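# Carry the bin with refill bottle from desk to cart

## Task

Take the bin off the desk and set it on the cart with the refill bottle standing upright inside it. The cart must remain upright. The task fails if the bin, the refill bottle or any other container touches the floor, or if the robot topples or finishes leaning.

## Robot and tools

ROBOT. An omnidirectional base carries a column about 1.7 m tall. A carriage slides up and down it (lift_m, 0 to 1 m) and holds two six-joint arms, left and right, each ending in a five-finger hand. Arm bases sit about 0.57 m + lift_m above the floor, and carriage parts hang about 0.15 m lower. A hand point reaches 0.78 m from its shoulder but only about 0.4 m below the arm base. Parked arm: joints 1 to 6 = 0, 0.05, 0.05, 1.45, 0, 0. Cameras: carriage_camera (fixed, forward, tilted about 20 degrees down), left_wrist_camera and right_wrist_camera (on the little-finger side, aimed at the hand point). Images are 896x504 pixels.

FRAMES. Base frame: origin on the floor below the base centre, x forward, y left, z up, metres. The left_hand and right_hand readings are hand-point positions in this frame; the hand point is 0.045 m in front of the palm, with +z along the straight fingers and +y out of the palm. Readings tend to sit above the true hand, especially at long reach or under load (a level hand can sag 7 to 25 cm with 1 kg). base_odometry is in the frame the base had at scene start, counts wheel turns only (slip counts as travel), heading in rad, positive left, -3.142 to 3.142.

move. One call may hold one action plus cameras and blocking. Keys:
- base: an object with exactly one key, a relative offset from where the base last reported itself: translate_m (metres, forward positive, -2 to 2), strafe_m (metres, left positive, -2 to 2) or rotate_rad (radians, counter-clockwise positive, -6.3 to 6.3).
- joints: one flat object for both arms and the lift, keyed by joint name; every value is an absolute target, not an offset. lift_m in metres. Arm joints in radians: joint1 -2.617 to 3.054 (yaw about vertical, 0 forward, positive left); joint2 0 to 3.141 (shoulder: 0 upper arm back and level, 1.57 upright, 3.14 forward); joint3 0 to 3.141 (elbow, 0 folded, 3.14 straight); joint4 -1.57 to 1.57 (wrist pitch, positive lifts fingertips); joint5 -1.57 to 1.57 (wrist yaw, positive turns fingertips right); joint6 -2.094 to 2.094 (roll about the finger axis, positive clockwise seen from the forearm). Hand keys per side (little, ring, middle, index, thumb_turn, thumb_bend) use a unitless -1 to 1 scale, +1 open/straight, -1 closed; thumb_turn -1 puts the thumb opposite the fingers. <side>_hand_force_limit (-1 to 1, maps to about 0 to 10 N at the fingertip, 15 N for thumb motors) and <side>_hand_speed (-0.96 to 1) are settings, not motions. At start force_limit is 0 and speed -0.8. For a soft grip use speed -0.94 or lower; a settings change alone does not restart a stopped finger, so also send a new finger target.
- speeds: per-action top speeds: translate_m and strafe_m 0.02 to 0.5 m/s, rotate_rad 0.05 to 1.57 rad/s, lift_m 0.08 to 0.27 m/s (default 0.25).
- min_time_s: 0.1 to 8 s, lower bound on each arm motion's duration; 2 or more straightens paths a little. Too short values make arms whip and overshoot.
- cameras: list of names, ["all"] or []. Omitted: all for an empty call, none otherwise.
- blocking: true/omitted waits for everything to settle; false returns in about 0.5 s while motion continues.
An empty move just reports state and images. Unknown keys make a call invalid; out-of-range numbers get it refused. No action may exceed 15 s; motions time out at 14 s.

Other tools: wait(seconds 0 to 10, cameras) lets time pass and reports; stop(cameras) brakes all running motions (base coasts a bit); zoom_image(camera, region [x0,y0,x1,y1] pixels, at most 504 square) enlarges part of the latest image; show_instructions shows the reference pages; finished_scene(scene 1) ends the scene irreversibly, and the goal must hold without the robot.

RESULTS. The move line reads done or the worst status. base_status/joint_status words: moving, done, off_target (resting short and maybe still pushing), contact_stop, time_out, not_followed (a self-collision check withheld arm targets), stopped, limit_stop_at_motor_heat. After a refused call or an uncommanded stop, later move/wait/finished_scene calls in the same reply are skipped. on_its_own lists things the robot did unprompted. <side>_hand_stopped_by gives six words (little, ring, middle, index, thumb_bend, thumb_turn): moving, target, force, stalled, fault. <side>_<motor>_load_n are fingertip forces in N, positive when pushed open; a grip lost shows as loads dropping to about 0. motor_effort is percent of maximum (peak in brackets); a lift effort that keeps falling while lowering means a hand or its load is resting on something. Joint torques, motor temperatures and MOTOR HOT / OVER-TEMPERATURE FAULT lines report heat; at 100 °C an arm goes limp for 30 to 60 s.

CAUTIONS. Thinking time lets the scene run. Don't leave arms stretched or loaded for long; park them to cool. Never let the arms strike or squeeze each other, including fingers; a hard press ends the scene. Arms have no contact stop and keep pressing. Keep the carriage low and arms close when driving with a load to avoid tipping; do not reverse under a table edge; after a contact_stop, back off about 0.2 m rather than repeating the drive. With joint2 under 0.8, swinging joint1 outward by 0.5 or more can hit the column. Lower the bin gently onto the cart, keep the bottle upright, and avoid drops, slams and shoving the cart. Loose objects may get nudged occasionally.

Each tool is called after "Emit:" as name(argument=value, ...), one argument or row to a line, values as JSON.

Reference images:

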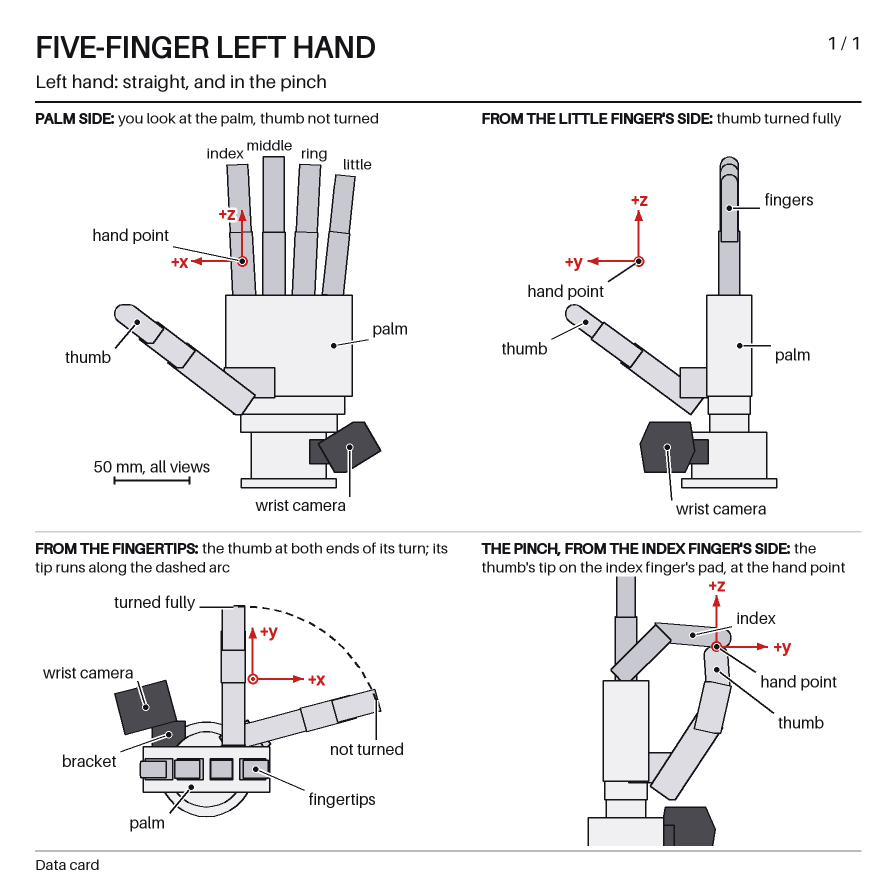

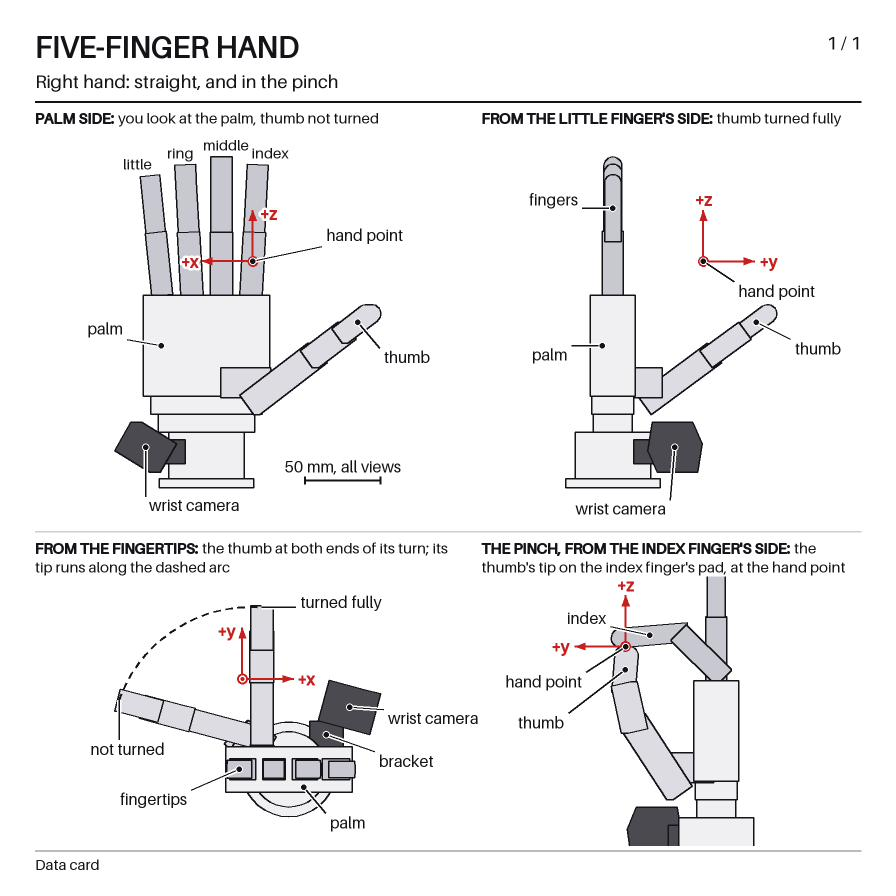

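## Session

Emit:
move(
)

Scene clock: 0.00 s.
Joint torques (N m): no reading
Motor temperatures (°C): left_arm=[27 29 31 27 27 27] | right_arm=[27 29 29 25 26 25]
base_odometry: x=+0.000 y=+0.000 heading=+0.000
base_status: not commanded
joint_positions: lift_m=+0.300 left_joint1_rad=-0.004 left_joint2_rad=+0.045 left_joint3_rad=+0.035 left_joint4_rad=+1.434 left_joint5_rad=+0.016 left_joint6_rad=+0.025 right_joint1_rad=-0.004 right_joint2_rad=+0.068 right_joint3_rad=+0.056 right_joint4_rad=+1.500 right_joint5_rad=+0.034 right_joint6_rad=+0.008 left_hand_little=+1.000 left_hand_ring=+1.000 left_hand_middle=+1.000 left_hand_index=+1.000 left_hand_thumb_turn=+1.000 left_hand_thumb_bend=+1.000 left_hand_force_limit=+0.000 left_hand_speed=-0.800 right_hand_little=+1.000 right_hand_ring=+1.000 right_hand_middle=+1.000 right_hand_index=+1.000 right_hand_thumb_turn=+1.000 right_hand_thumb_bend=+1.000 right_hand_force_limit=+0.000 right_hand_speed=-0.800
joint_status: not commanded
left_hand_stopped_by: target,target,target,target,target,target
right_hand_stopped_by: target,target,target,target,target,target
left_little_load_n: 0.0
left_ring_load_n: 0.0
left_middle_load_n: 0.0
left_index_load_n: 0.5
left_thumb_bend_load_n: 0.0
left_thumb_turn_load_n: 0.0
right_little_load_n: 0.0
right_ring_load_n: 0.0
right_middle_load_n: 0.0
right_index_load_n: 0.0
right_thumb_bend_load_n: 0.0
right_thumb_turn_load_n: 0.0
motor_effort: lift_m=+33 drive_wheels=+3
left_hand: x=+0.3352 y=+0.2718 z=+1.3210 quat_wxyz=(+0.712, -0.046, +0.058, -0.698) (m; base frame)
right_hand: x=+0.3184 y=-0.2803 z=+1.3339 quat_wxyz=(+0.708, -0.017, +0.042, -0.705) (m; base frame)
pictures: carriage_camera, left_wrist_camera, right_wrist_camera

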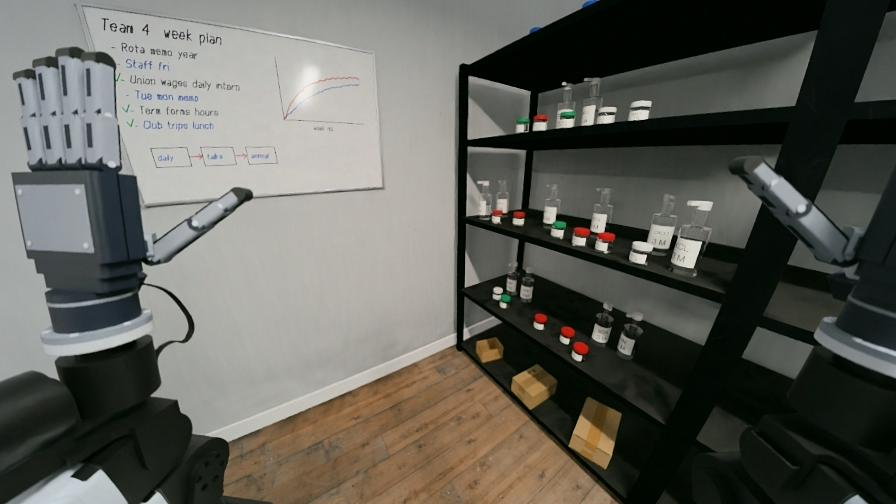

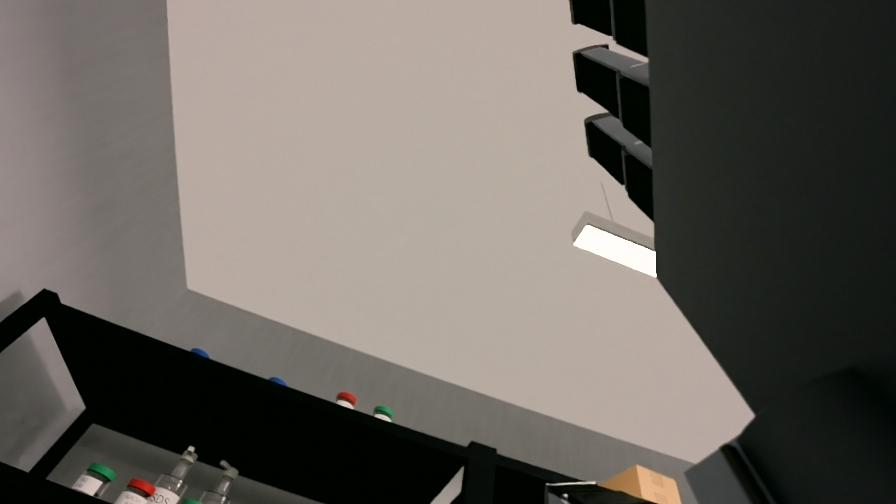

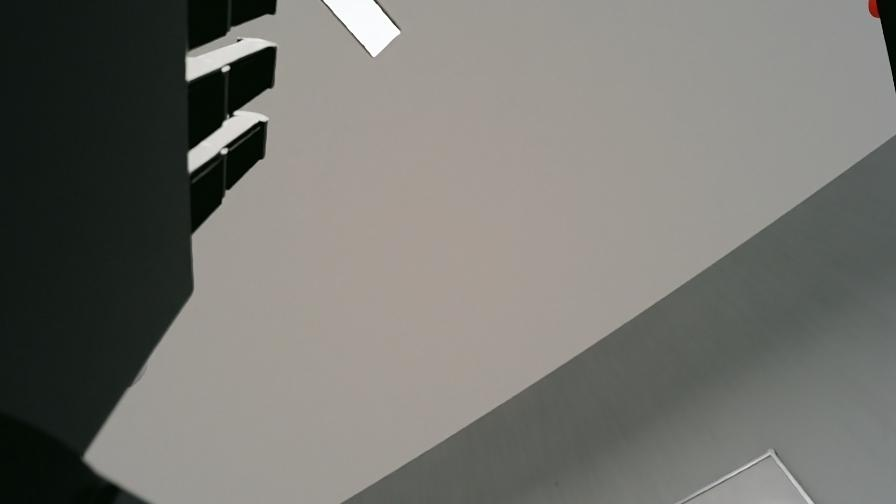

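Emit:
move(
  base={"rotate_rad": 1.3},
  cameras=["carriage_camera"],
)

Emit:
move(
  base={"rotate_rad": 1.3},
  cameras=["carriage_camera"],
)

Emit:
move(
  base={"rotate_rad": 1.3},
  cameras=["carriage_camera"],
)

Emit:
move(
  base={"rotate_rad": 1.2},
  cameras=["carriage_camera"],
)

Scene clock: 7.47 s.
Joint torques (N m): left_arm=[0.02 4.36 5.2 0.1 0.06 -0.08] | right_arm=[0.17 3.19 4.67 -0.19 0.03 -0.03]
move: done
base_odometry: x=+0.000 y=+0.000 heading=+1.300
base_status: done
joint_positions: lift_m=+0.300 left_joint1_rad=-0.004 left_joint2_rad=+0.045 left_joint3_rad=+0.035 left_joint4_rad=+1.434 left_joint5_rad=+0.016 left_joint6_rad=+0.025 right_joint1_rad=-0.004 right_joint2_rad=+0.068 right_joint3_rad=+0.056 right_joint4_rad=+1.500 right_joint5_rad=+0.034 right_joint6_rad=+0.008 left_hand_little=+1.000 left_hand_ring=+1.000 left_hand_middle=+1.000 left_hand_index=+1.000 left_hand_thumb_turn=+1.000 left_hand_thumb_bend=+1.000 left_hand_force_limit=+0.000 left_hand_speed=-0.800 right_hand_little=+1.000 right_hand_ring=+1.000 right_hand_middle=+1.000 right_hand_index=+1.000 right_hand_thumb_turn=+1.000 right_hand_thumb_bend=+1.000 right_hand_force_limit=+0.000 right_hand_speed=-0.800
joint_status: not commanded
left_hand_stopped_by: target,target,target,target,target,target
right_hand_stopped_by: target,target,target,target,target,target
left_little_load_n: 0.0
left_ring_load_n: 0.0
left_middle_load_n: 0.0
left_index_load_n: 0.0
left_thumb_bend_load_n: 0.0
left_thumb_turn_load_n: 0.0
right_little_load_n: 0.0
right_ring_load_n: 0.0
right_middle_load_n: 0.0
right_index_load_n: 0.0
right_thumb_bend_load_n: 0.0
right_thumb_turn_load_n: 0.0
motor_effort: lift_m=+28(33) drive_wheels=+6(13)
left_hand: x=+0.3352 y=+0.2718 z=+1.3210 quat_wxyz=(+0.712, -0.046, +0.058, -0.698) (m; base frame)
right_hand: x=+0.3184 y=-0.2803 z=+1.3339 quat_wxyz=(+0.708, -0.017, +0.042, -0.705) (m; base frame)
pictures: carriage_camera

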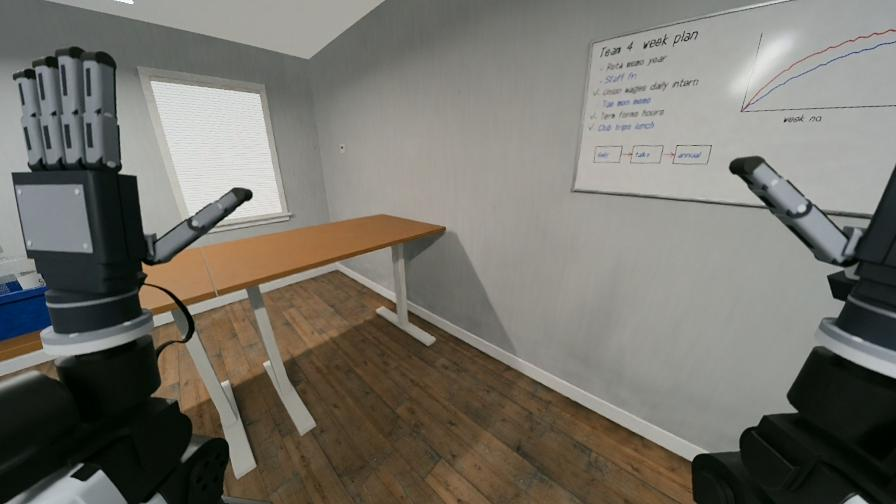

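Scene clock: 10.33 s.
Joint torques (N m): left_arm=[-0.02 4.08 5.19 0.12 0.04 -0.03] | right_arm=[0.01 3.22 4.74 -0.16 0.04 -0.01]
move: done
base_odometry: x=+0.000 y=+0.000 heading=+2.599
base_status: done
joint_positions: lift_m=+0.300 left_joint1_rad=-0.004 left_joint2_rad=+0.045 left_joint3_rad=+0.035 left_joint4_rad=+1.434 left_joint5_rad=+0.016 left_joint6_rad=+0.025 right_joint1_rad=-0.004 right_joint2_rad=+0.068 right_joint3_rad=+0.056 right_joint4_rad=+1.500 right_joint5_rad=+0.034 right_joint6_rad=+0.008 left_hand_little=+1.000 left_hand_ring=+1.000 left_hand_middle=+1.000 left_hand_index=+1.000 left_hand_thumb_turn=+1.000 left_hand_thumb_bend=+1.000 left_hand_force_limit=+0.000 left_hand_speed=-0.800 right_hand_little=+1.000 right_hand_ring=+1.000 right_hand_middle=+1.000 right_hand_index=+1.000 right_hand_thumb_turn=+1.000 right_hand_thumb_bend=+1.000 right_hand_force_limit=+0.000 right_hand_speed=-0.800
joint_status: not commanded
left_hand_stopped_by: target,target,target,target,target,target
right_hand_stopped_by: target,target,target,target,target,target
left_little_load_n: 0.0
left_ring_load_n: 0.0
left_middle_load_n: 0.0
left_index_load_n: 0.0
left_thumb_bend_load_n: 0.0
left_thumb_turn_load_n: 0.0
right_little_load_n: 0.0
right_ring_load_n: 0.0
right_middle_load_n: 0.0
right_index_load_n: 0.0
right_thumb_bend_load_n: 0.0
right_thumb_turn_load_n: 0.0
motor_effort: lift_m=+31(34) drive_wheels=+6(10)
left_hand: x=+0.3352 y=+0.2718 z=+1.3210 quat_wxyz=(+0.712, -0.046, +0.058, -0.698) (m; base frame)
right_hand: x=+0.3184 y=-0.2803 z=+1.3339 quat_wxyz=(+0.708, -0.017, +0.042, -0.705) (m; base frame)
pictures: carriage_camera

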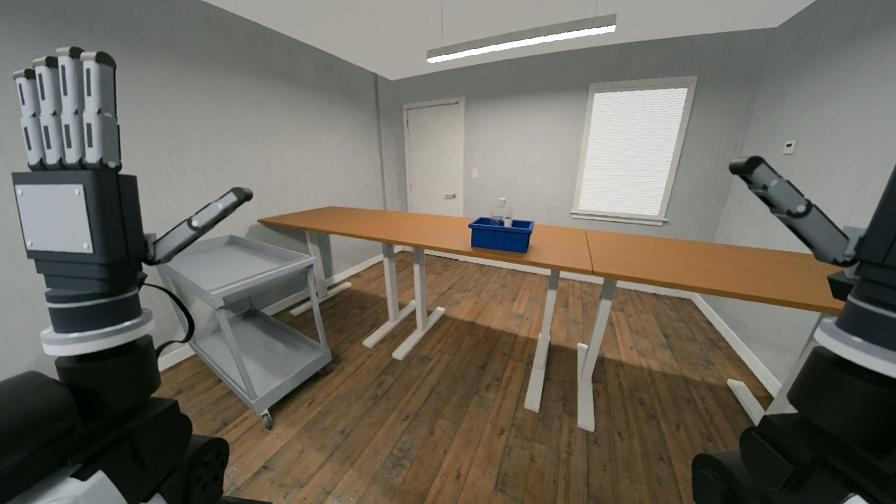

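Scene clock: 13.20 s.
Joint torques (N m): left_arm=[-0.05 4.67 5.37 0.1 0.02 -0.06] | right_arm=[-0.12 3.04 4.68 -0.19 0.08 -0.07]
move: done
base_odometry: x=+0.000 y=+0.000 heading=-2.385
base_status: done
joint_positions: lift_m=+0.300 left_joint1_rad=-0.004 left_joint2_rad=+0.045 left_joint3_rad=+0.035 left_joint4_rad=+1.434 left_joint5_rad=+0.016 left_joint6_rad=+0.025 right_joint1_rad=-0.004 right_joint2_rad=+0.068 right_joint3_rad=+0.056 right_joint4_rad=+1.500 right_joint5_rad=+0.034 right_joint6_rad=+0.008 left_hand_little=+1.000 left_hand_ring=+1.000 left_hand_middle=+1.000 left_hand_index=+1.000 left_hand_thumb_turn=+1.000 left_hand_thumb_bend=+1.000 left_hand_force_limit=+0.000 left_hand_speed=-0.800 right_hand_little=+1.000 right_hand_ring=+1.000 right_hand_middle=+1.000 right_hand_index=+1.000 right_hand_thumb_turn=+1.000 right_hand_thumb_bend=+1.000 right_hand_force_limit=+0.000 right_hand_speed=-0.800
joint_status: not commanded
left_hand_stopped_by: target,target,target,target,target,target
right_hand_stopped_by: target,target,target,target,target,target
left_little_load_n: 0.0
left_ring_load_n: 0.0
left_middle_load_n: 0.0
left_index_load_n: 0.0
left_thumb_bend_load_n: 0.0
left_thumb_turn_load_n: 0.0
right_little_load_n: 0.0
right_ring_load_n: 0.0
right_middle_load_n: 0.0
right_index_load_n: 0.0
right_thumb_bend_load_n: 0.0
right_thumb_turn_load_n: 0.0
motor_effort: lift_m=+30(35) drive_wheels=+6(10)
left_hand: x=+0.3352 y=+0.2718 z=+1.3210 quat_wxyz=(+0.712, -0.046, +0.058, -0.698) (m; base frame)
right_hand: x=+0.3184 y=-0.2803 z=+1.3339 quat_wxyz=(+0.708, -0.017, +0.042, -0.705) (m; base frame)
pictures: carriage_camera

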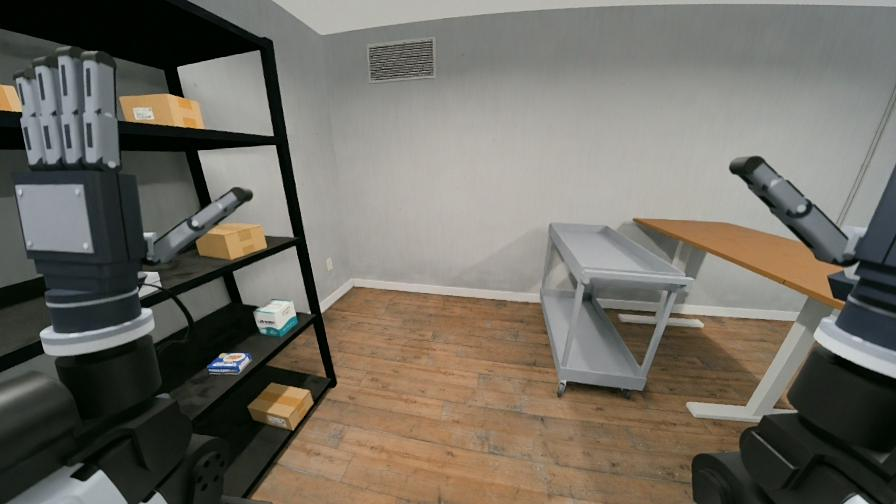

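Scene clock: 15.97 s.
Joint torques (N m): left_arm=[-0.05 4.33 5.37 0.05 0.01 -0.03] | right_arm=[-0.17 3.29 4.88 -0.13 0.1 -0.03]
move: done
base_odometry: x=+0.000 y=+0.000 heading=-1.185
base_status: done
joint_positions: lift_m=+0.300 left_joint1_rad=-0.004 left_joint2_rad=+0.045 left_joint3_rad=+0.035 left_joint4_rad=+1.434 left_joint5_rad=+0.016 left_joint6_rad=+0.025 right_joint1_rad=-0.004 right_joint2_rad=+0.068 right_joint3_rad=+0.056 right_joint4_rad=+1.500 right_joint5_rad=+0.034 right_joint6_rad=+0.008 left_hand_little=+1.000 left_hand_ring=+1.000 left_hand_middle=+1.000 left_hand_index=+1.000 left_hand_thumb_turn=+1.000 left_hand_thumb_bend=+1.000 left_hand_force_limit=+0.000 left_hand_speed=-0.800 right_hand_little=+1.000 right_hand_ring=+1.000 right_hand_middle=+1.000 right_hand_index=+1.000 right_hand_thumb_turn=+1.000 right_hand_thumb_bend=+1.000 right_hand_force_limit=+0.000 right_hand_speed=-0.800
joint_status: not commanded
left_hand_stopped_by: target,target,target,target,target,target
right_hand_stopped_by: target,target,target,target,target,target
left_little_load_n: 0.0
left_ring_load_n: 0.0
left_middle_load_n: 0.0
left_index_load_n: 0.0
left_thumb_bend_load_n: 0.0
left_thumb_turn_load_n: 0.0
right_little_load_n: 0.0
right_ring_load_n: 0.0
right_middle_load_n: 0.0
right_index_load_n: 0.0
right_thumb_bend_load_n: 0.0
right_thumb_turn_load_n: -0.5
motor_effort: lift_m=+30(35) drive_wheels=+6(10)
left_hand: x=+0.3352 y=+0.2718 z=+1.3210 quat_wxyz=(+0.712, -0.046, +0.058, -0.698) (m; base frame)
right_hand: x=+0.3186 y=-0.2803 z=+1.3338 quat_wxyz=(+0.708, -0.017, +0.042, -0.705) (m; base frame)
pictures: carriage_camera

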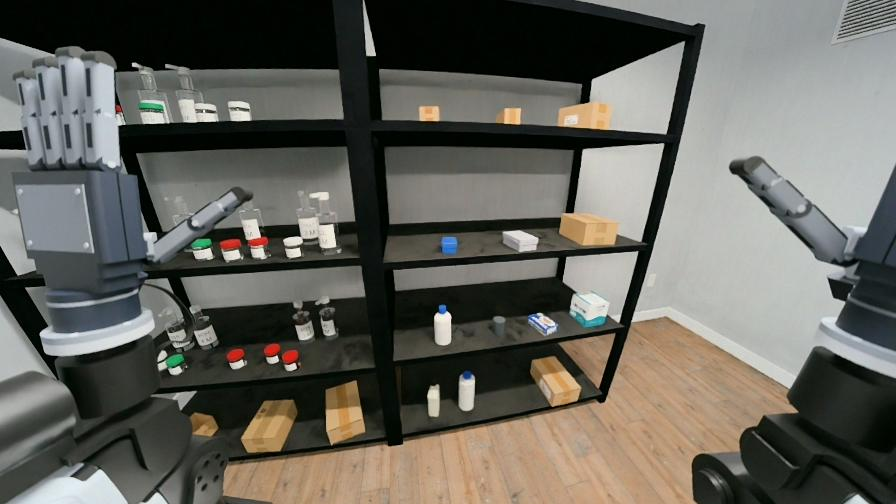

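Emit:
move(
  base={"rotate_rad": -2.72},
  cameras=["carriage_camera"],
)

Emit:
zoom_image(
  camera="carriage_camera",
  region=[360, 170, 540, 280],
)

Scene clock: 25.07 s.
Joint torques (N m): left_arm=[-0.06 4.33 5.31 0.09 0.05 -0.05] | right_arm=[0.21 3.06 4.81 -0.14 0.11 -0.05]
move: done
base_odometry: x=+0.000 y=+0.000 heading=+2.379
base_status: done
joint_positions: lift_m=+0.300 left_joint1_rad=-0.004 left_joint2_rad=+0.045 left_joint3_rad=+0.035 left_joint4_rad=+1.433 left_joint5_rad=+0.016 left_joint6_rad=+0.025 right_joint1_rad=-0.004 right_joint2_rad=+0.068 right_joint3_rad=+0.056 right_joint4_rad=+1.499 right_joint5_rad=+0.035 right_joint6_rad=+0.008 left_hand_little=+1.000 left_hand_ring=+1.000 left_hand_middle=+1.000 left_hand_index=+1.000 left_hand_thumb_turn=+1.000 left_hand_thumb_bend=+1.000 left_hand_force_limit=+0.000 left_hand_speed=-0.800 right_hand_little=+1.000 right_hand_ring=+1.000 right_hand_middle=+1.000 right_hand_index=+1.000 right_hand_thumb_turn=+1.000 right_hand_thumb_bend=+1.000 right_hand_force_limit=+0.000 right_hand_speed=-0.800
joint_status: not commanded
left_hand_stopped_by: target,target,target,target,target,target
right_hand_stopped_by: target,target,target,target,target,target
left_little_load_n: 0.0
left_ring_load_n: 0.0
left_middle_load_n: 0.0
left_index_load_n: 0.0
left_thumb_bend_load_n: 0.0
left_thumb_turn_load_n: 0.5
right_little_load_n: 0.0
right_ring_load_n: 0.0
right_middle_load_n: 0.0
right_index_load_n: 0.0
right_thumb_bend_load_n: 0.0
right_thumb_turn_load_n: 0.0
motor_effort: lift_m=+30(35) drive_wheels=+6(12)
left_hand: x=+0.3353 y=+0.2718 z=+1.3209 quat_wxyz=(+0.712, -0.046, +0.058, -0.698) (m; base frame)
right_hand: x=+0.3188 y=-0.2803 z=+1.3337 quat_wxyz=(+0.707, -0.017, +0.042, -0.705) (m; base frame)
pictures: carriage_camera

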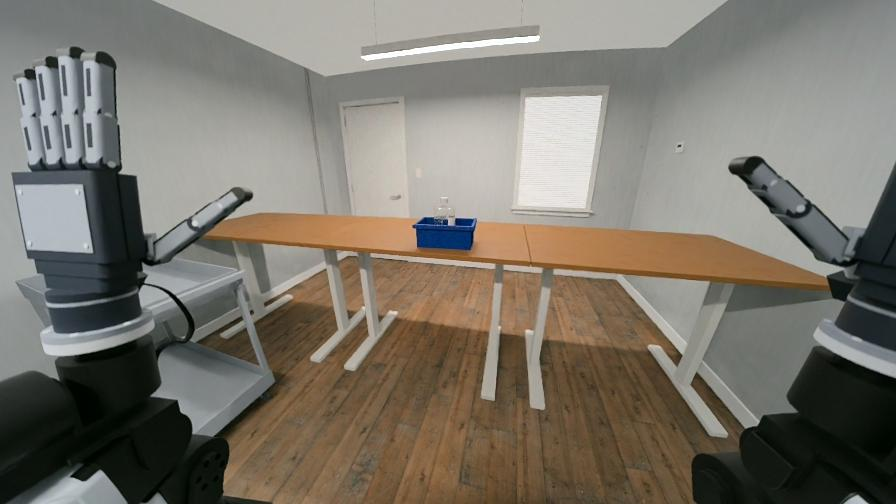

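Scaled by 2.800 from the camera's 896x504 image, which has a finer 1280x720 frame.

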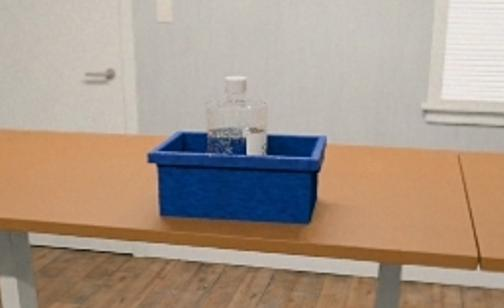

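Emit:
move(
  base={"rotate_rad": -0.2},
  joints={"lift_m": 0.5},
)

Emit:
move(
  base={"strafe_m": 0.45},
)

Emit:
move(
  base={"translate_m": 0.75},
  cameras=["carriage_camera"],
)

Emit:
zoom_image(
  camera="carriage_camera",
  region=[320, 170, 600, 350],
)

Scene clock: 67.57 s.
Joint torques (N m): left_arm=[-0.13 4.26 5.16 0.13 0.08 -0.1] | right_arm=[-0.28 3.11 4.59 -0.12 0.05 -0.03]
move: done
base_odometry: x=+0.000 y=+0.000 heading=+2.179
base_status: done
joint_positions: lift_m=+0.500 left_joint1_rad=-0.004 left_joint2_rad=+0.045 left_joint3_rad=+0.035 left_joint4_rad=+1.433 left_joint5_rad=+0.016 left_joint6_rad=+0.025 right_joint1_rad=-0.004 right_joint2_rad=+0.068 right_joint3_rad=+0.056 right_joint4_rad=+1.499 right_joint5_rad=+0.035 right_joint6_rad=+0.008 left_hand_little=+1.000 left_hand_ring=+1.000 left_hand_middle=+1.000 left_hand_index=+1.000 left_hand_thumb_turn=+1.000 left_hand_thumb_bend=+1.000 left_hand_force_limit=+0.000 left_hand_speed=-0.800 right_hand_little=+1.000 right_hand_ring=+1.000 right_hand_middle=+1.000 right_hand_index=+1.000 right_hand_thumb_turn=+1.000 right_hand_thumb_bend=+1.000 right_hand_force_limit=+0.000 right_hand_speed=-0.800
joint_status: all done
left_hand_stopped_by: target,target,target,target,target,target
right_hand_stopped_by: target,target,target,target,target,target
left_little_load_n: 0.0
left_ring_load_n: 0.0
left_middle_load_n: 0.0
left_index_load_n: 0.0
left_thumb_bend_load_n: -0.5
left_thumb_turn_load_n: 0.0
right_little_load_n: 0.0
right_ring_load_n: 0.0
right_middle_load_n: 0.0
right_index_load_n: 0.0
right_thumb_bend_load_n: 0.0
right_thumb_turn_load_n: 0.0
motor_effort: lift_m=+27(39) drive_wheels=+6(10)
left_hand: x=+0.3353 y=+0.2718 z=+1.5210 quat_wxyz=(+0.712, -0.046, +0.058, -0.698) (m; base frame)
right_hand: x=+0.3188 y=-0.2803 z=+1.5338 quat_wxyz=(+0.707, -0.017, +0.042, -0.705) (m; base frame)
pictures: none

Scene clock: 70.53 s.
Joint torques (N m): left_arm=[0.12 4.44 5.19 0.08 0.06 -0.13] | right_arm=[-0.05 3.1 4.81 -0.2 0.06 -0.03]
move: done
base_odometry: x=-0.370 y=-0.257 heading=+2.178
base_status: done
joint_positions: lift_m=+0.500 left_joint1_rad=-0.005 left_joint2_rad=+0.045 left_joint3_rad=+0.035 left_joint4_rad=+1.433 left_joint5_rad=+0.016 left_joint6_rad=+0.025 right_joint1_rad=-0.005 right_joint2_rad=+0.068 right_joint3_rad=+0.056 right_joint4_rad=+1.499 right_joint5_rad=+0.034 right_joint6_rad=+0.008 left_hand_little=+1.000 left_hand_ring=+1.000 left_hand_middle=+1.000 left_hand_index=+1.000 left_hand_thumb_turn=+1.000 left_hand_thumb_bend=+1.000 left_hand_force_limit=+0.000 left_hand_speed=-0.800 right_hand_little=+1.000 right_hand_ring=+1.000 right_hand_middle=+1.000 right_hand_index=+1.000 right_hand_thumb_turn=+1.000 right_hand_thumb_bend=+1.000 right_hand_force_limit=+0.000 right_hand_speed=-0.800
joint_status: not commanded
left_hand_stopped_by: target,target,target,target,target,target
right_hand_stopped_by: target,target,target,target,target,target
left_little_load_n: 0.0
left_ring_load_n: 0.0
left_middle_load_n: 0.0
left_index_load_n: 0.0
left_thumb_bend_load_n: 0.0
left_thumb_turn_load_n: 0.0
right_little_load_n: 0.0
right_ring_load_n: 0.0
right_middle_load_n: 0.0
right_index_load_n: 0.0
right_thumb_bend_load_n: 0.0
right_thumb_turn_load_n: 0.0
motor_effort: lift_m=+30(33) drive_wheels=-4(16)
left_hand: x=+0.3352 y=+0.2718 z=+1.5210 quat_wxyz=(+0.712, -0.046, +0.058, -0.698) (m; base frame)
right_hand: x=+0.3188 y=-0.2803 z=+1.5338 quat_wxyz=(+0.707, -0.018, +0.042, -0.706) (m; base frame)
pictures: none

Scene clock: 74.30 s.
Joint torques (N m): left_arm=[-0.06 4.11 5.19 0.11 0.08 -0.08] | right_arm=[-0.17 3.1 4.62 -0.13 0.11 -0.04]
move: done
base_odometry: x=-0.798 y=+0.359 heading=+2.178
base_status: done
joint_positions: lift_m=+0.500 left_joint1_rad=-0.005 left_joint2_rad=+0.045 left_joint3_rad=+0.035 left_joint4_rad=+1.433 left_joint5_rad=+0.016 left_joint6_rad=+0.025 right_joint1_rad=-0.005 right_joint2_rad=+0.068 right_joint3_rad=+0.056 right_joint4_rad=+1.500 right_joint5_rad=+0.034 right_joint6_rad=+0.008 left_hand_little=+1.000 left_hand_ring=+1.000 left_hand_middle=+1.000 left_hand_index=+1.000 left_hand_thumb_turn=+1.000 left_hand_thumb_bend=+1.000 left_hand_force_limit=+0.000 left_hand_speed=-0.800 right_hand_little=+1.000 right_hand_ring=+1.000 right_hand_middle=+1.000 right_hand_index=+1.000 right_hand_thumb_turn=+1.000 right_hand_thumb_bend=+1.000 right_hand_force_limit=+0.000 right_hand_speed=-0.800
joint_status: not commanded
left_hand_stopped_by: target,target,target,target,target,target
right_hand_stopped_by: target,target,target,target,target,target
left_little_load_n: 0.0
left_ring_load_n: 0.0
left_middle_load_n: 0.0
left_index_load_n: 0.0
left_thumb_bend_load_n: 0.0
left_thumb_turn_load_n: 0.0
right_little_load_n: 0.0
right_ring_load_n: 0.0
right_middle_load_n: 0.0
right_index_load_n: 0.0
right_thumb_bend_load_n: 0.0
right_thumb_turn_load_n: 0.0
motor_effort: lift_m=+30(32) drive_wheels=-1(10)
left_hand: x=+0.3353 y=+0.2718 z=+1.5210 quat_wxyz=(+0.712, -0.046, +0.058, -0.698) (m; base frame)
right_hand: x=+0.3186 y=-0.2803 z=+1.5339 quat_wxyz=(+0.707, -0.017, +0.042, -0.706) (m; base frame)
pictures: carriage_camera
camera_calibration:
carriage_camera: T_world_to_cam=[[0.0146157, -0.999891, 0.00201841, -0.00624257], [-0.331889, -0.00675548, -0.943294, 1.45549], [0.943205, 0.013117, -0.331951, 0.385615], [0, 0, 0, 1]] pos_world=[0.11944, -0.00146744, 1.50098]

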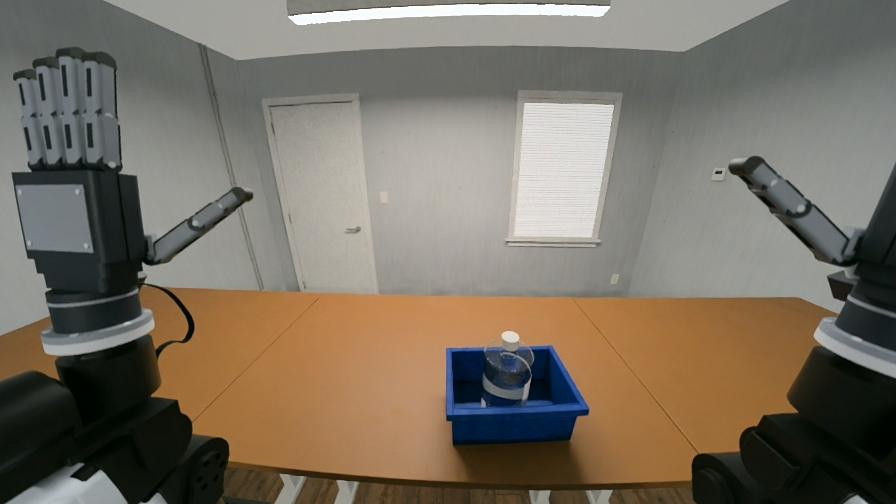

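Scaled by 1.800 from the camera's 896x504 image, which has a finer 1280x720 frame.

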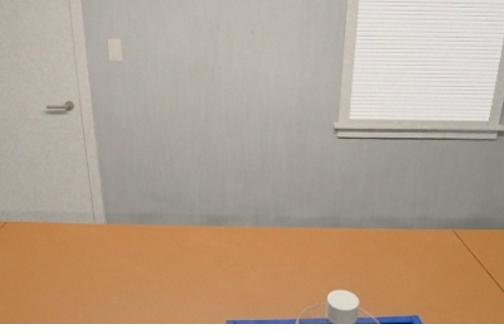

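Emit:
zoom_image(
  camera="carriage_camera",
  region=[420, 310, 620, 460],
)

Scaled by 2.520 from the camera's 896x504 image, which has a finer 1280x720 frame.

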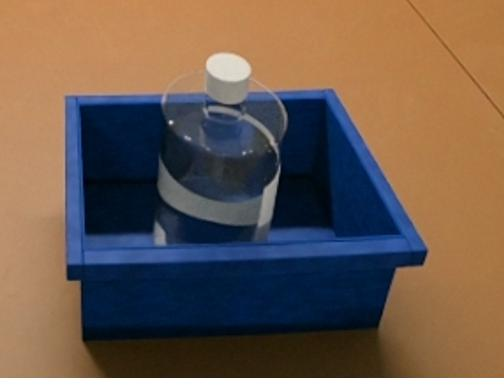

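Emit:
move(
  base={"strafe_m": -0.145},
  joints={"lift_m": 0.6, "left_joint2_rad": 1.3, "left_joint3_rad": 1.2, "left_joint4_rad": -1.47, "left_joint6_rad": -1.57, "left_joint5_rad": 0.0, "left_joint1_rad": 0.1, "right_joint2_rad": 1.3, "right_joint3_rad": 1.2, "right_joint4_rad": -1.47, "right_joint6_rad": 1.57, "right_joint5_rad": 0.0, "right_joint1_rad": -0.1, "left_hand_thumb_turn": -1.0, "right_hand_thumb_turn": -1.0, "left_hand_speed": 0.0, "right_hand_speed": 0.0},
  min_time_s=3,
  cameras=["all"],
)

Scene clock: 179.87 s.
Joint torques (N m): left_arm=[0.75 -1.68 7.04 -0.02 -0.03 -0.12] | right_arm=[-0.44 -2.36 7.38 0.39 -0.07 0.07]
Motor temperatures (°C): left_arm=[27 29 36 27 27 27] | right_arm=[27 30 33 25 26 25]
move: done
base_odometry: x=-0.679 y=+0.442 heading=+2.179
base_status: done
joint_positions: lift_m=+0.600 left_joint1_rad=+0.093 left_joint2_rad=+1.289 left_joint3_rad=+1.179 left_joint4_rad=-1.450 left_joint5_rad=+0.014 left_joint6_rad=-1.562 right_joint1_rad=-0.093 right_joint2_rad=+1.289 right_joint3_rad=+1.174 right_joint4_rad=-1.453 right_joint5_rad=+0.010 right_joint6_rad=+1.556 left_hand_little=+1.000 left_hand_ring=+1.000 left_hand_middle=+1.000 left_hand_index=+1.000 left_hand_thumb_turn=-1.000 left_hand_thumb_bend=+1.000 left_hand_force_limit=+0.000 left_hand_speed=+0.000 right_hand_little=+1.000 right_hand_ring=+1.000 right_hand_middle=+1.000 right_hand_index=+1.000 right_hand_thumb_turn=-1.000 right_hand_thumb_bend=+1.000 right_hand_force_limit=+0.000 right_hand_speed=+0.000
joint_status: all done
left_hand_stopped_by: target,target,target,target,target,target
right_hand_stopped_by: target,target,target,target,target,target
left_little_load_n: 0.0
left_ring_load_n: 0.0
left_middle_load_n: 0.0
left_index_load_n: 0.0
left_thumb_bend_load_n: 0.0
left_thumb_turn_load_n: 0.0
right_little_load_n: 0.0
right_ring_load_n: 0.0
right_middle_load_n: 0.0
right_index_load_n: 0.0
right_thumb_bend_load_n: 0.0
right_thumb_turn_load_n: 0.0
motor_effort: lift_m=+34(38) drive_wheels=+3(9)
left_hand: x=+0.4687 y=+0.2630 z=+1.3150 quat_wxyz=(-0.007, -0.999, -0.042, -0.006) (m; base frame)
right_hand: x=+0.4660 y=-0.2674 z=+1.3121 quat_wxyz=(+0.002, +0.039, +0.999, -0.005) (m; base frame)
pictures: carriage_camera, left_wrist_camera, right_wrist_camera
camera_calibration:
carriage_camera: T_world_to_cam=[[0.0146157, -0.999891, 0.00201841, -0.00644441], [-0.331889, -0.00675548, -0.943294, 1.54982], [0.943205, 0.013117, -0.331951, 0.41881], [0, 0, 0, 1]] pos_world=[0.11944, -0.00146744, 1.60098]
left_wrist_camera: T_world_to_cam=[[0.177323, 0.984151, 0.00165684, -0.344459], [0.831467, -0.150713, 0.534741, -1.05335], [0.526516, -0.0934441, -0.845014, 1.00108], [0, 0, 0, 1]] pos_world=[0.409818, 0.273793, 1.40977]
right_wrist_camera: T_world_to_cam=[[-0.19578, 0.978736, 0.0612108, 0.258072], [0.835498, 0.133796, 0.532955, -1.0544], [0.513432, 0.155484, -0.843927, 1.02286], [0, 0, 0, 1]] pos_world=[0.406305, -0.270548, 1.40937]

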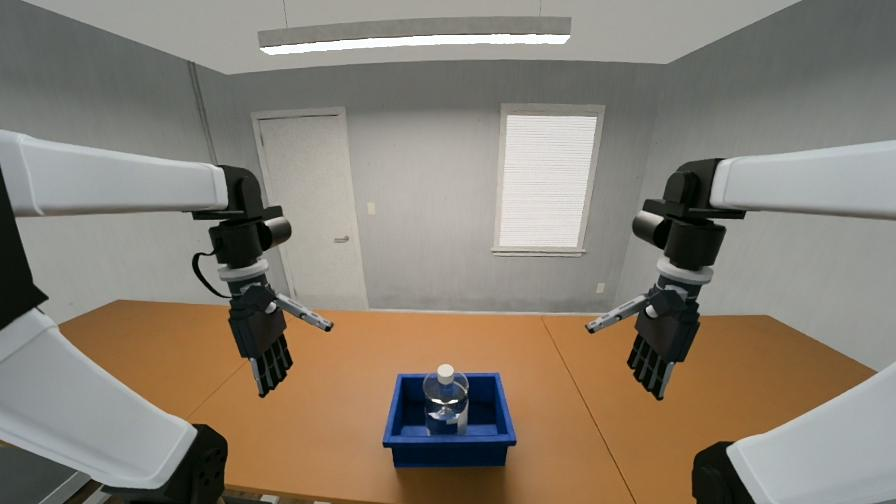

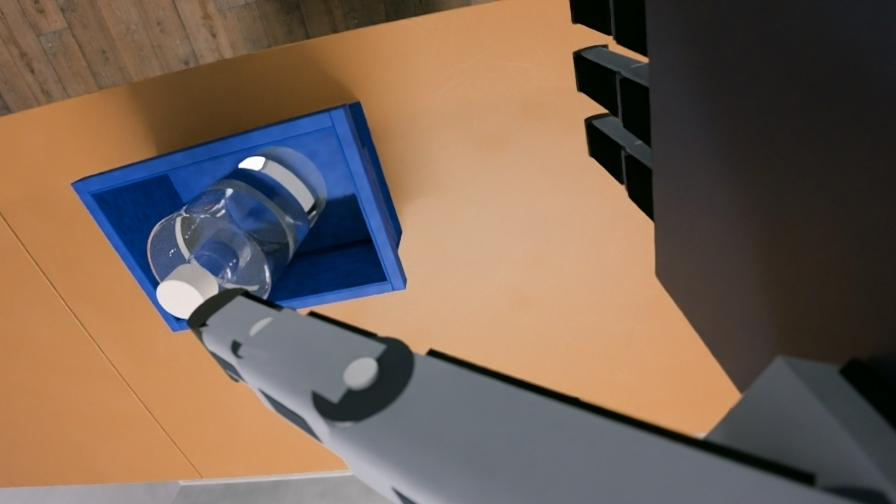

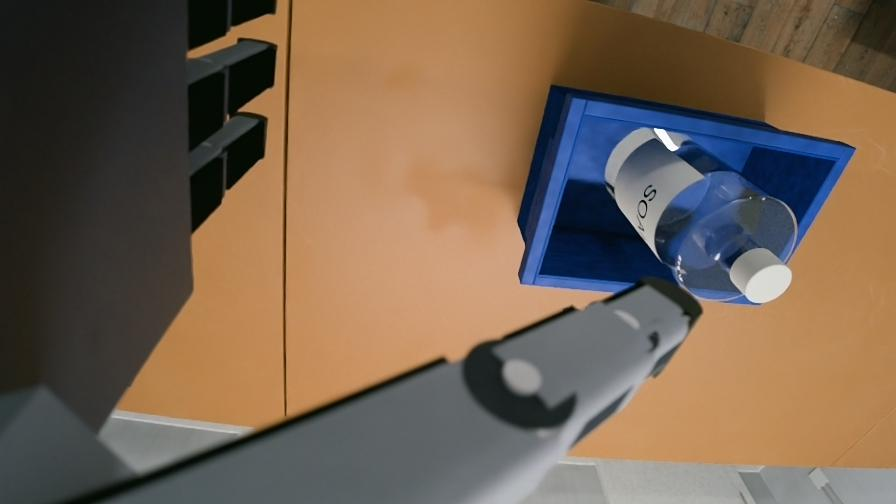

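Emit:
zoom_image(
  camera="carriage_camera",
  region=[180, 220, 360, 420],
)

Emit:
zoom_image(
  camera="carriage_camera",
  region=[560, 220, 740, 420],
)

Emit:
zoom_image(
  camera="carriage_camera",
  region=[370, 350, 530, 480],
)

Scaled by 2.520 from the camera's 896x504 image, which has a finer 1280x720 frame.

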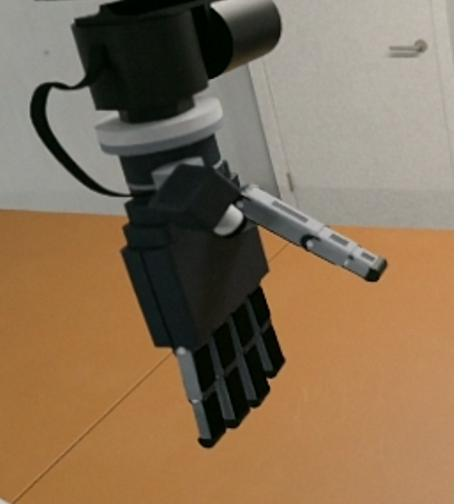

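Scaled by 2.520 from the camera's 896x504 image, which has a finer 1280x720 frame.

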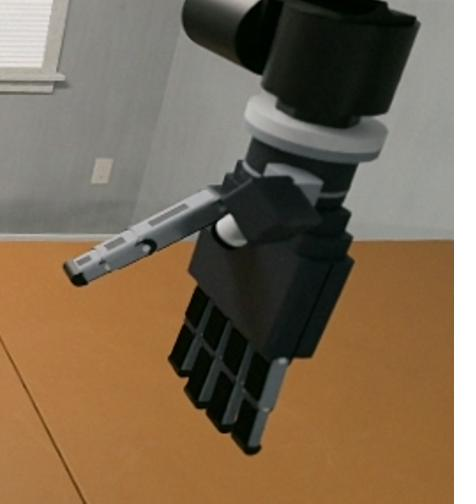

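Scaled by 3.150 from the camera's 896x504 image, which has a finer 1280x720 frame.

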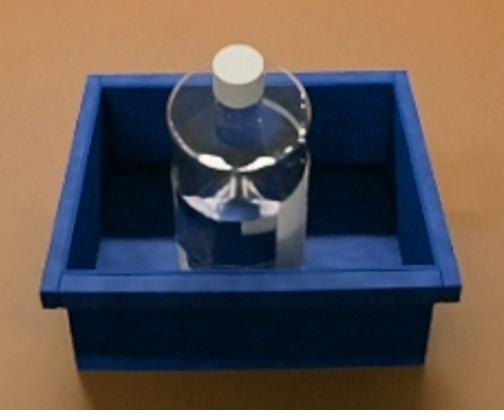

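Emit:
move(
  base={"strafe_m": 0.023},
  joints={"left_joint2_rad": 1.954, "left_joint3_rad": 1.237, "left_joint4_rad": -0.853, "left_joint6_rad": -1.52, "left_joint1_rad": 0.05, "right_joint2_rad": 1.954, "right_joint3_rad": 1.237, "right_joint4_rad": -0.853, "right_joint6_rad": 1.52, "right_joint1_rad": -0.05},
  min_time_s=2.5,
  cameras=["all"],
)

Scene clock: 257.37 s.
Joint torques (N m): left_arm=[-0.66 -6.53 6.6 0.29 0.03 0.02] | right_arm=[0.53 -6.61 6.58 0.61 0.04 -0.17]
move: done
base_odometry: x=-0.698 y=+0.429 heading=+2.179
base_status: done
joint_positions: lift_m=+0.600 left_joint1_rad=+0.057 left_joint2_rad=+1.935 left_joint3_rad=+1.219 left_joint4_rad=-0.871 left_joint5_rad=+0.009 left_joint6_rad=-1.528 right_joint1_rad=-0.056 right_joint2_rad=+1.933 right_joint3_rad=+1.213 right_joint4_rad=-0.868 right_joint5_rad=+0.005 right_joint6_rad=+1.533 left_hand_little=+1.000 left_hand_ring=+1.000 left_hand_middle=+1.000 left_hand_index=+1.000 left_hand_thumb_turn=-1.000 left_hand_thumb_bend=+1.000 left_hand_force_limit=+0.000 left_hand_speed=+0.000 right_hand_little=+1.000 right_hand_ring=+1.000 right_hand_middle=+1.000 right_hand_index=+1.000 right_hand_thumb_turn=-1.000 right_hand_thumb_bend=+1.000 right_hand_force_limit=+0.000 right_hand_speed=+0.000
joint_status: all done
left_hand_stopped_by: target,target,target,target,target,target
right_hand_stopped_by: target,target,target,target,target,target
left_little_load_n: 0.0
left_ring_load_n: 0.0
left_middle_load_n: 0.0
left_index_load_n: 0.0
left_thumb_bend_load_n: 0.0
left_thumb_turn_load_n: 0.0
right_little_load_n: 0.0
right_ring_load_n: 0.0
right_middle_load_n: 0.0
right_index_load_n: 0.0
right_thumb_bend_load_n: 0.0
right_thumb_turn_load_n: -0.5
motor_effort: lift_m=+30(34) drive_wheels=+2(7)
left_hand: x=+0.5987 y=+0.2621 z=+1.1586 quat_wxyz=(-0.005, -1.000, -0.007, +0.008) (m; base frame)
right_hand: x=+0.5980 y=-0.2648 z=+1.1571 quat_wxyz=(-0.009, +0.009, +1.000, -0.002) (m; base frame)
pictures: carriage_camera, left_wrist_camera, right_wrist_camera
camera_calibration:
carriage_camera: T_world_to_cam=[[0.0146157, -0.999891, 0.00201841, -0.00644441], [-0.331889, -0.00675548, -0.943294, 1.54982], [0.943205, 0.013117, -0.331951, 0.41881], [0, 0, 0, 1]] pos_world=[0.11944, -0.00146744, 1.60098]
left_wrist_camera: T_world_to_cam=[[0.245613, 0.969367, -0.00157159, -0.399636], [0.833539, -0.210369, 0.51084, -1.0358], [0.494861, -0.126779, -0.859674, 0.845011], [0, 0, 0, 1]] pos_world=[0.543375, 0.276623, 1.25494]
right_wrist_camera: T_world_to_cam=[[-0.252606, 0.964867, 0.0722674, 0.308379], [0.836803, 0.18036, 0.516945, -1.05235], [0.485748, 0.191057, -0.852963, 0.860339], [0, 0, 0, 1]] pos_world=[0.540596, -0.272117, 1.25556]

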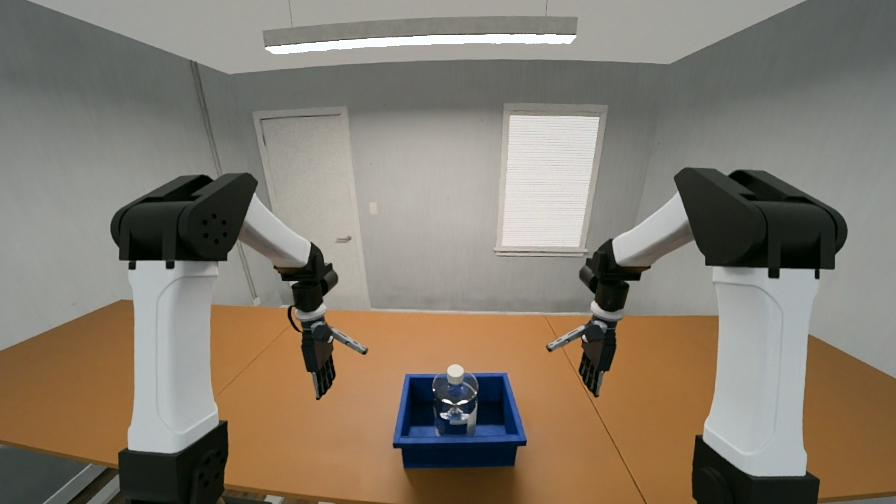

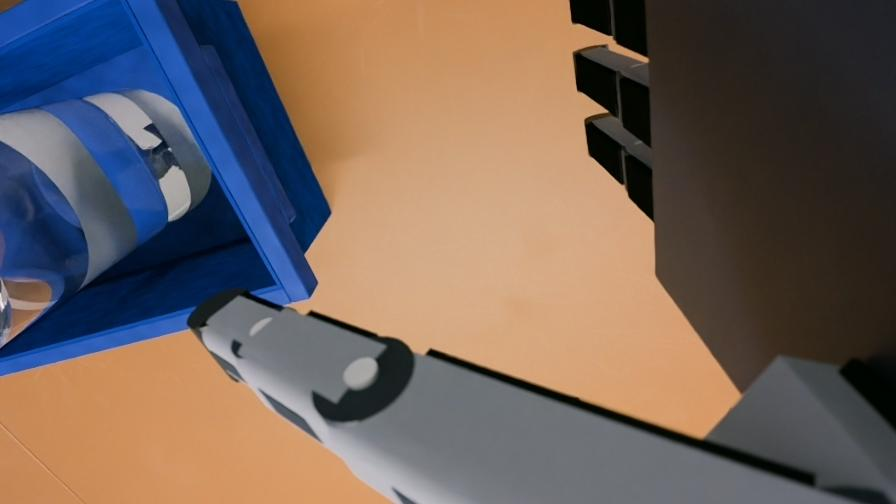

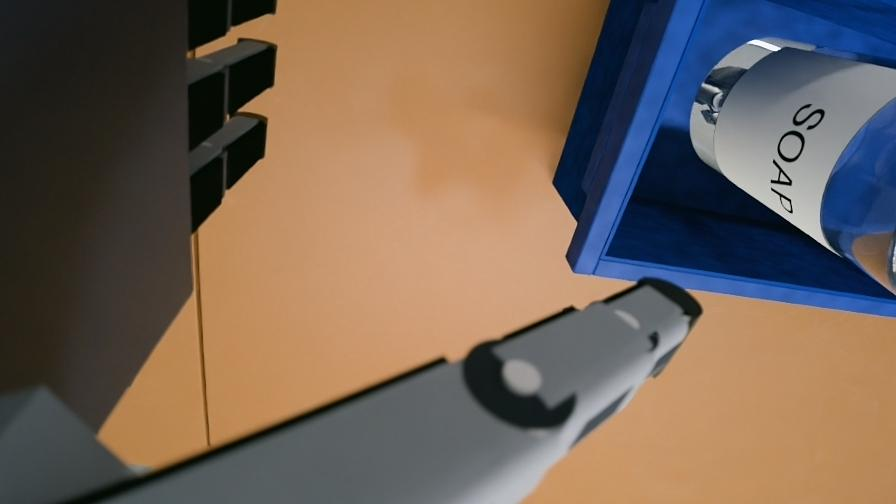

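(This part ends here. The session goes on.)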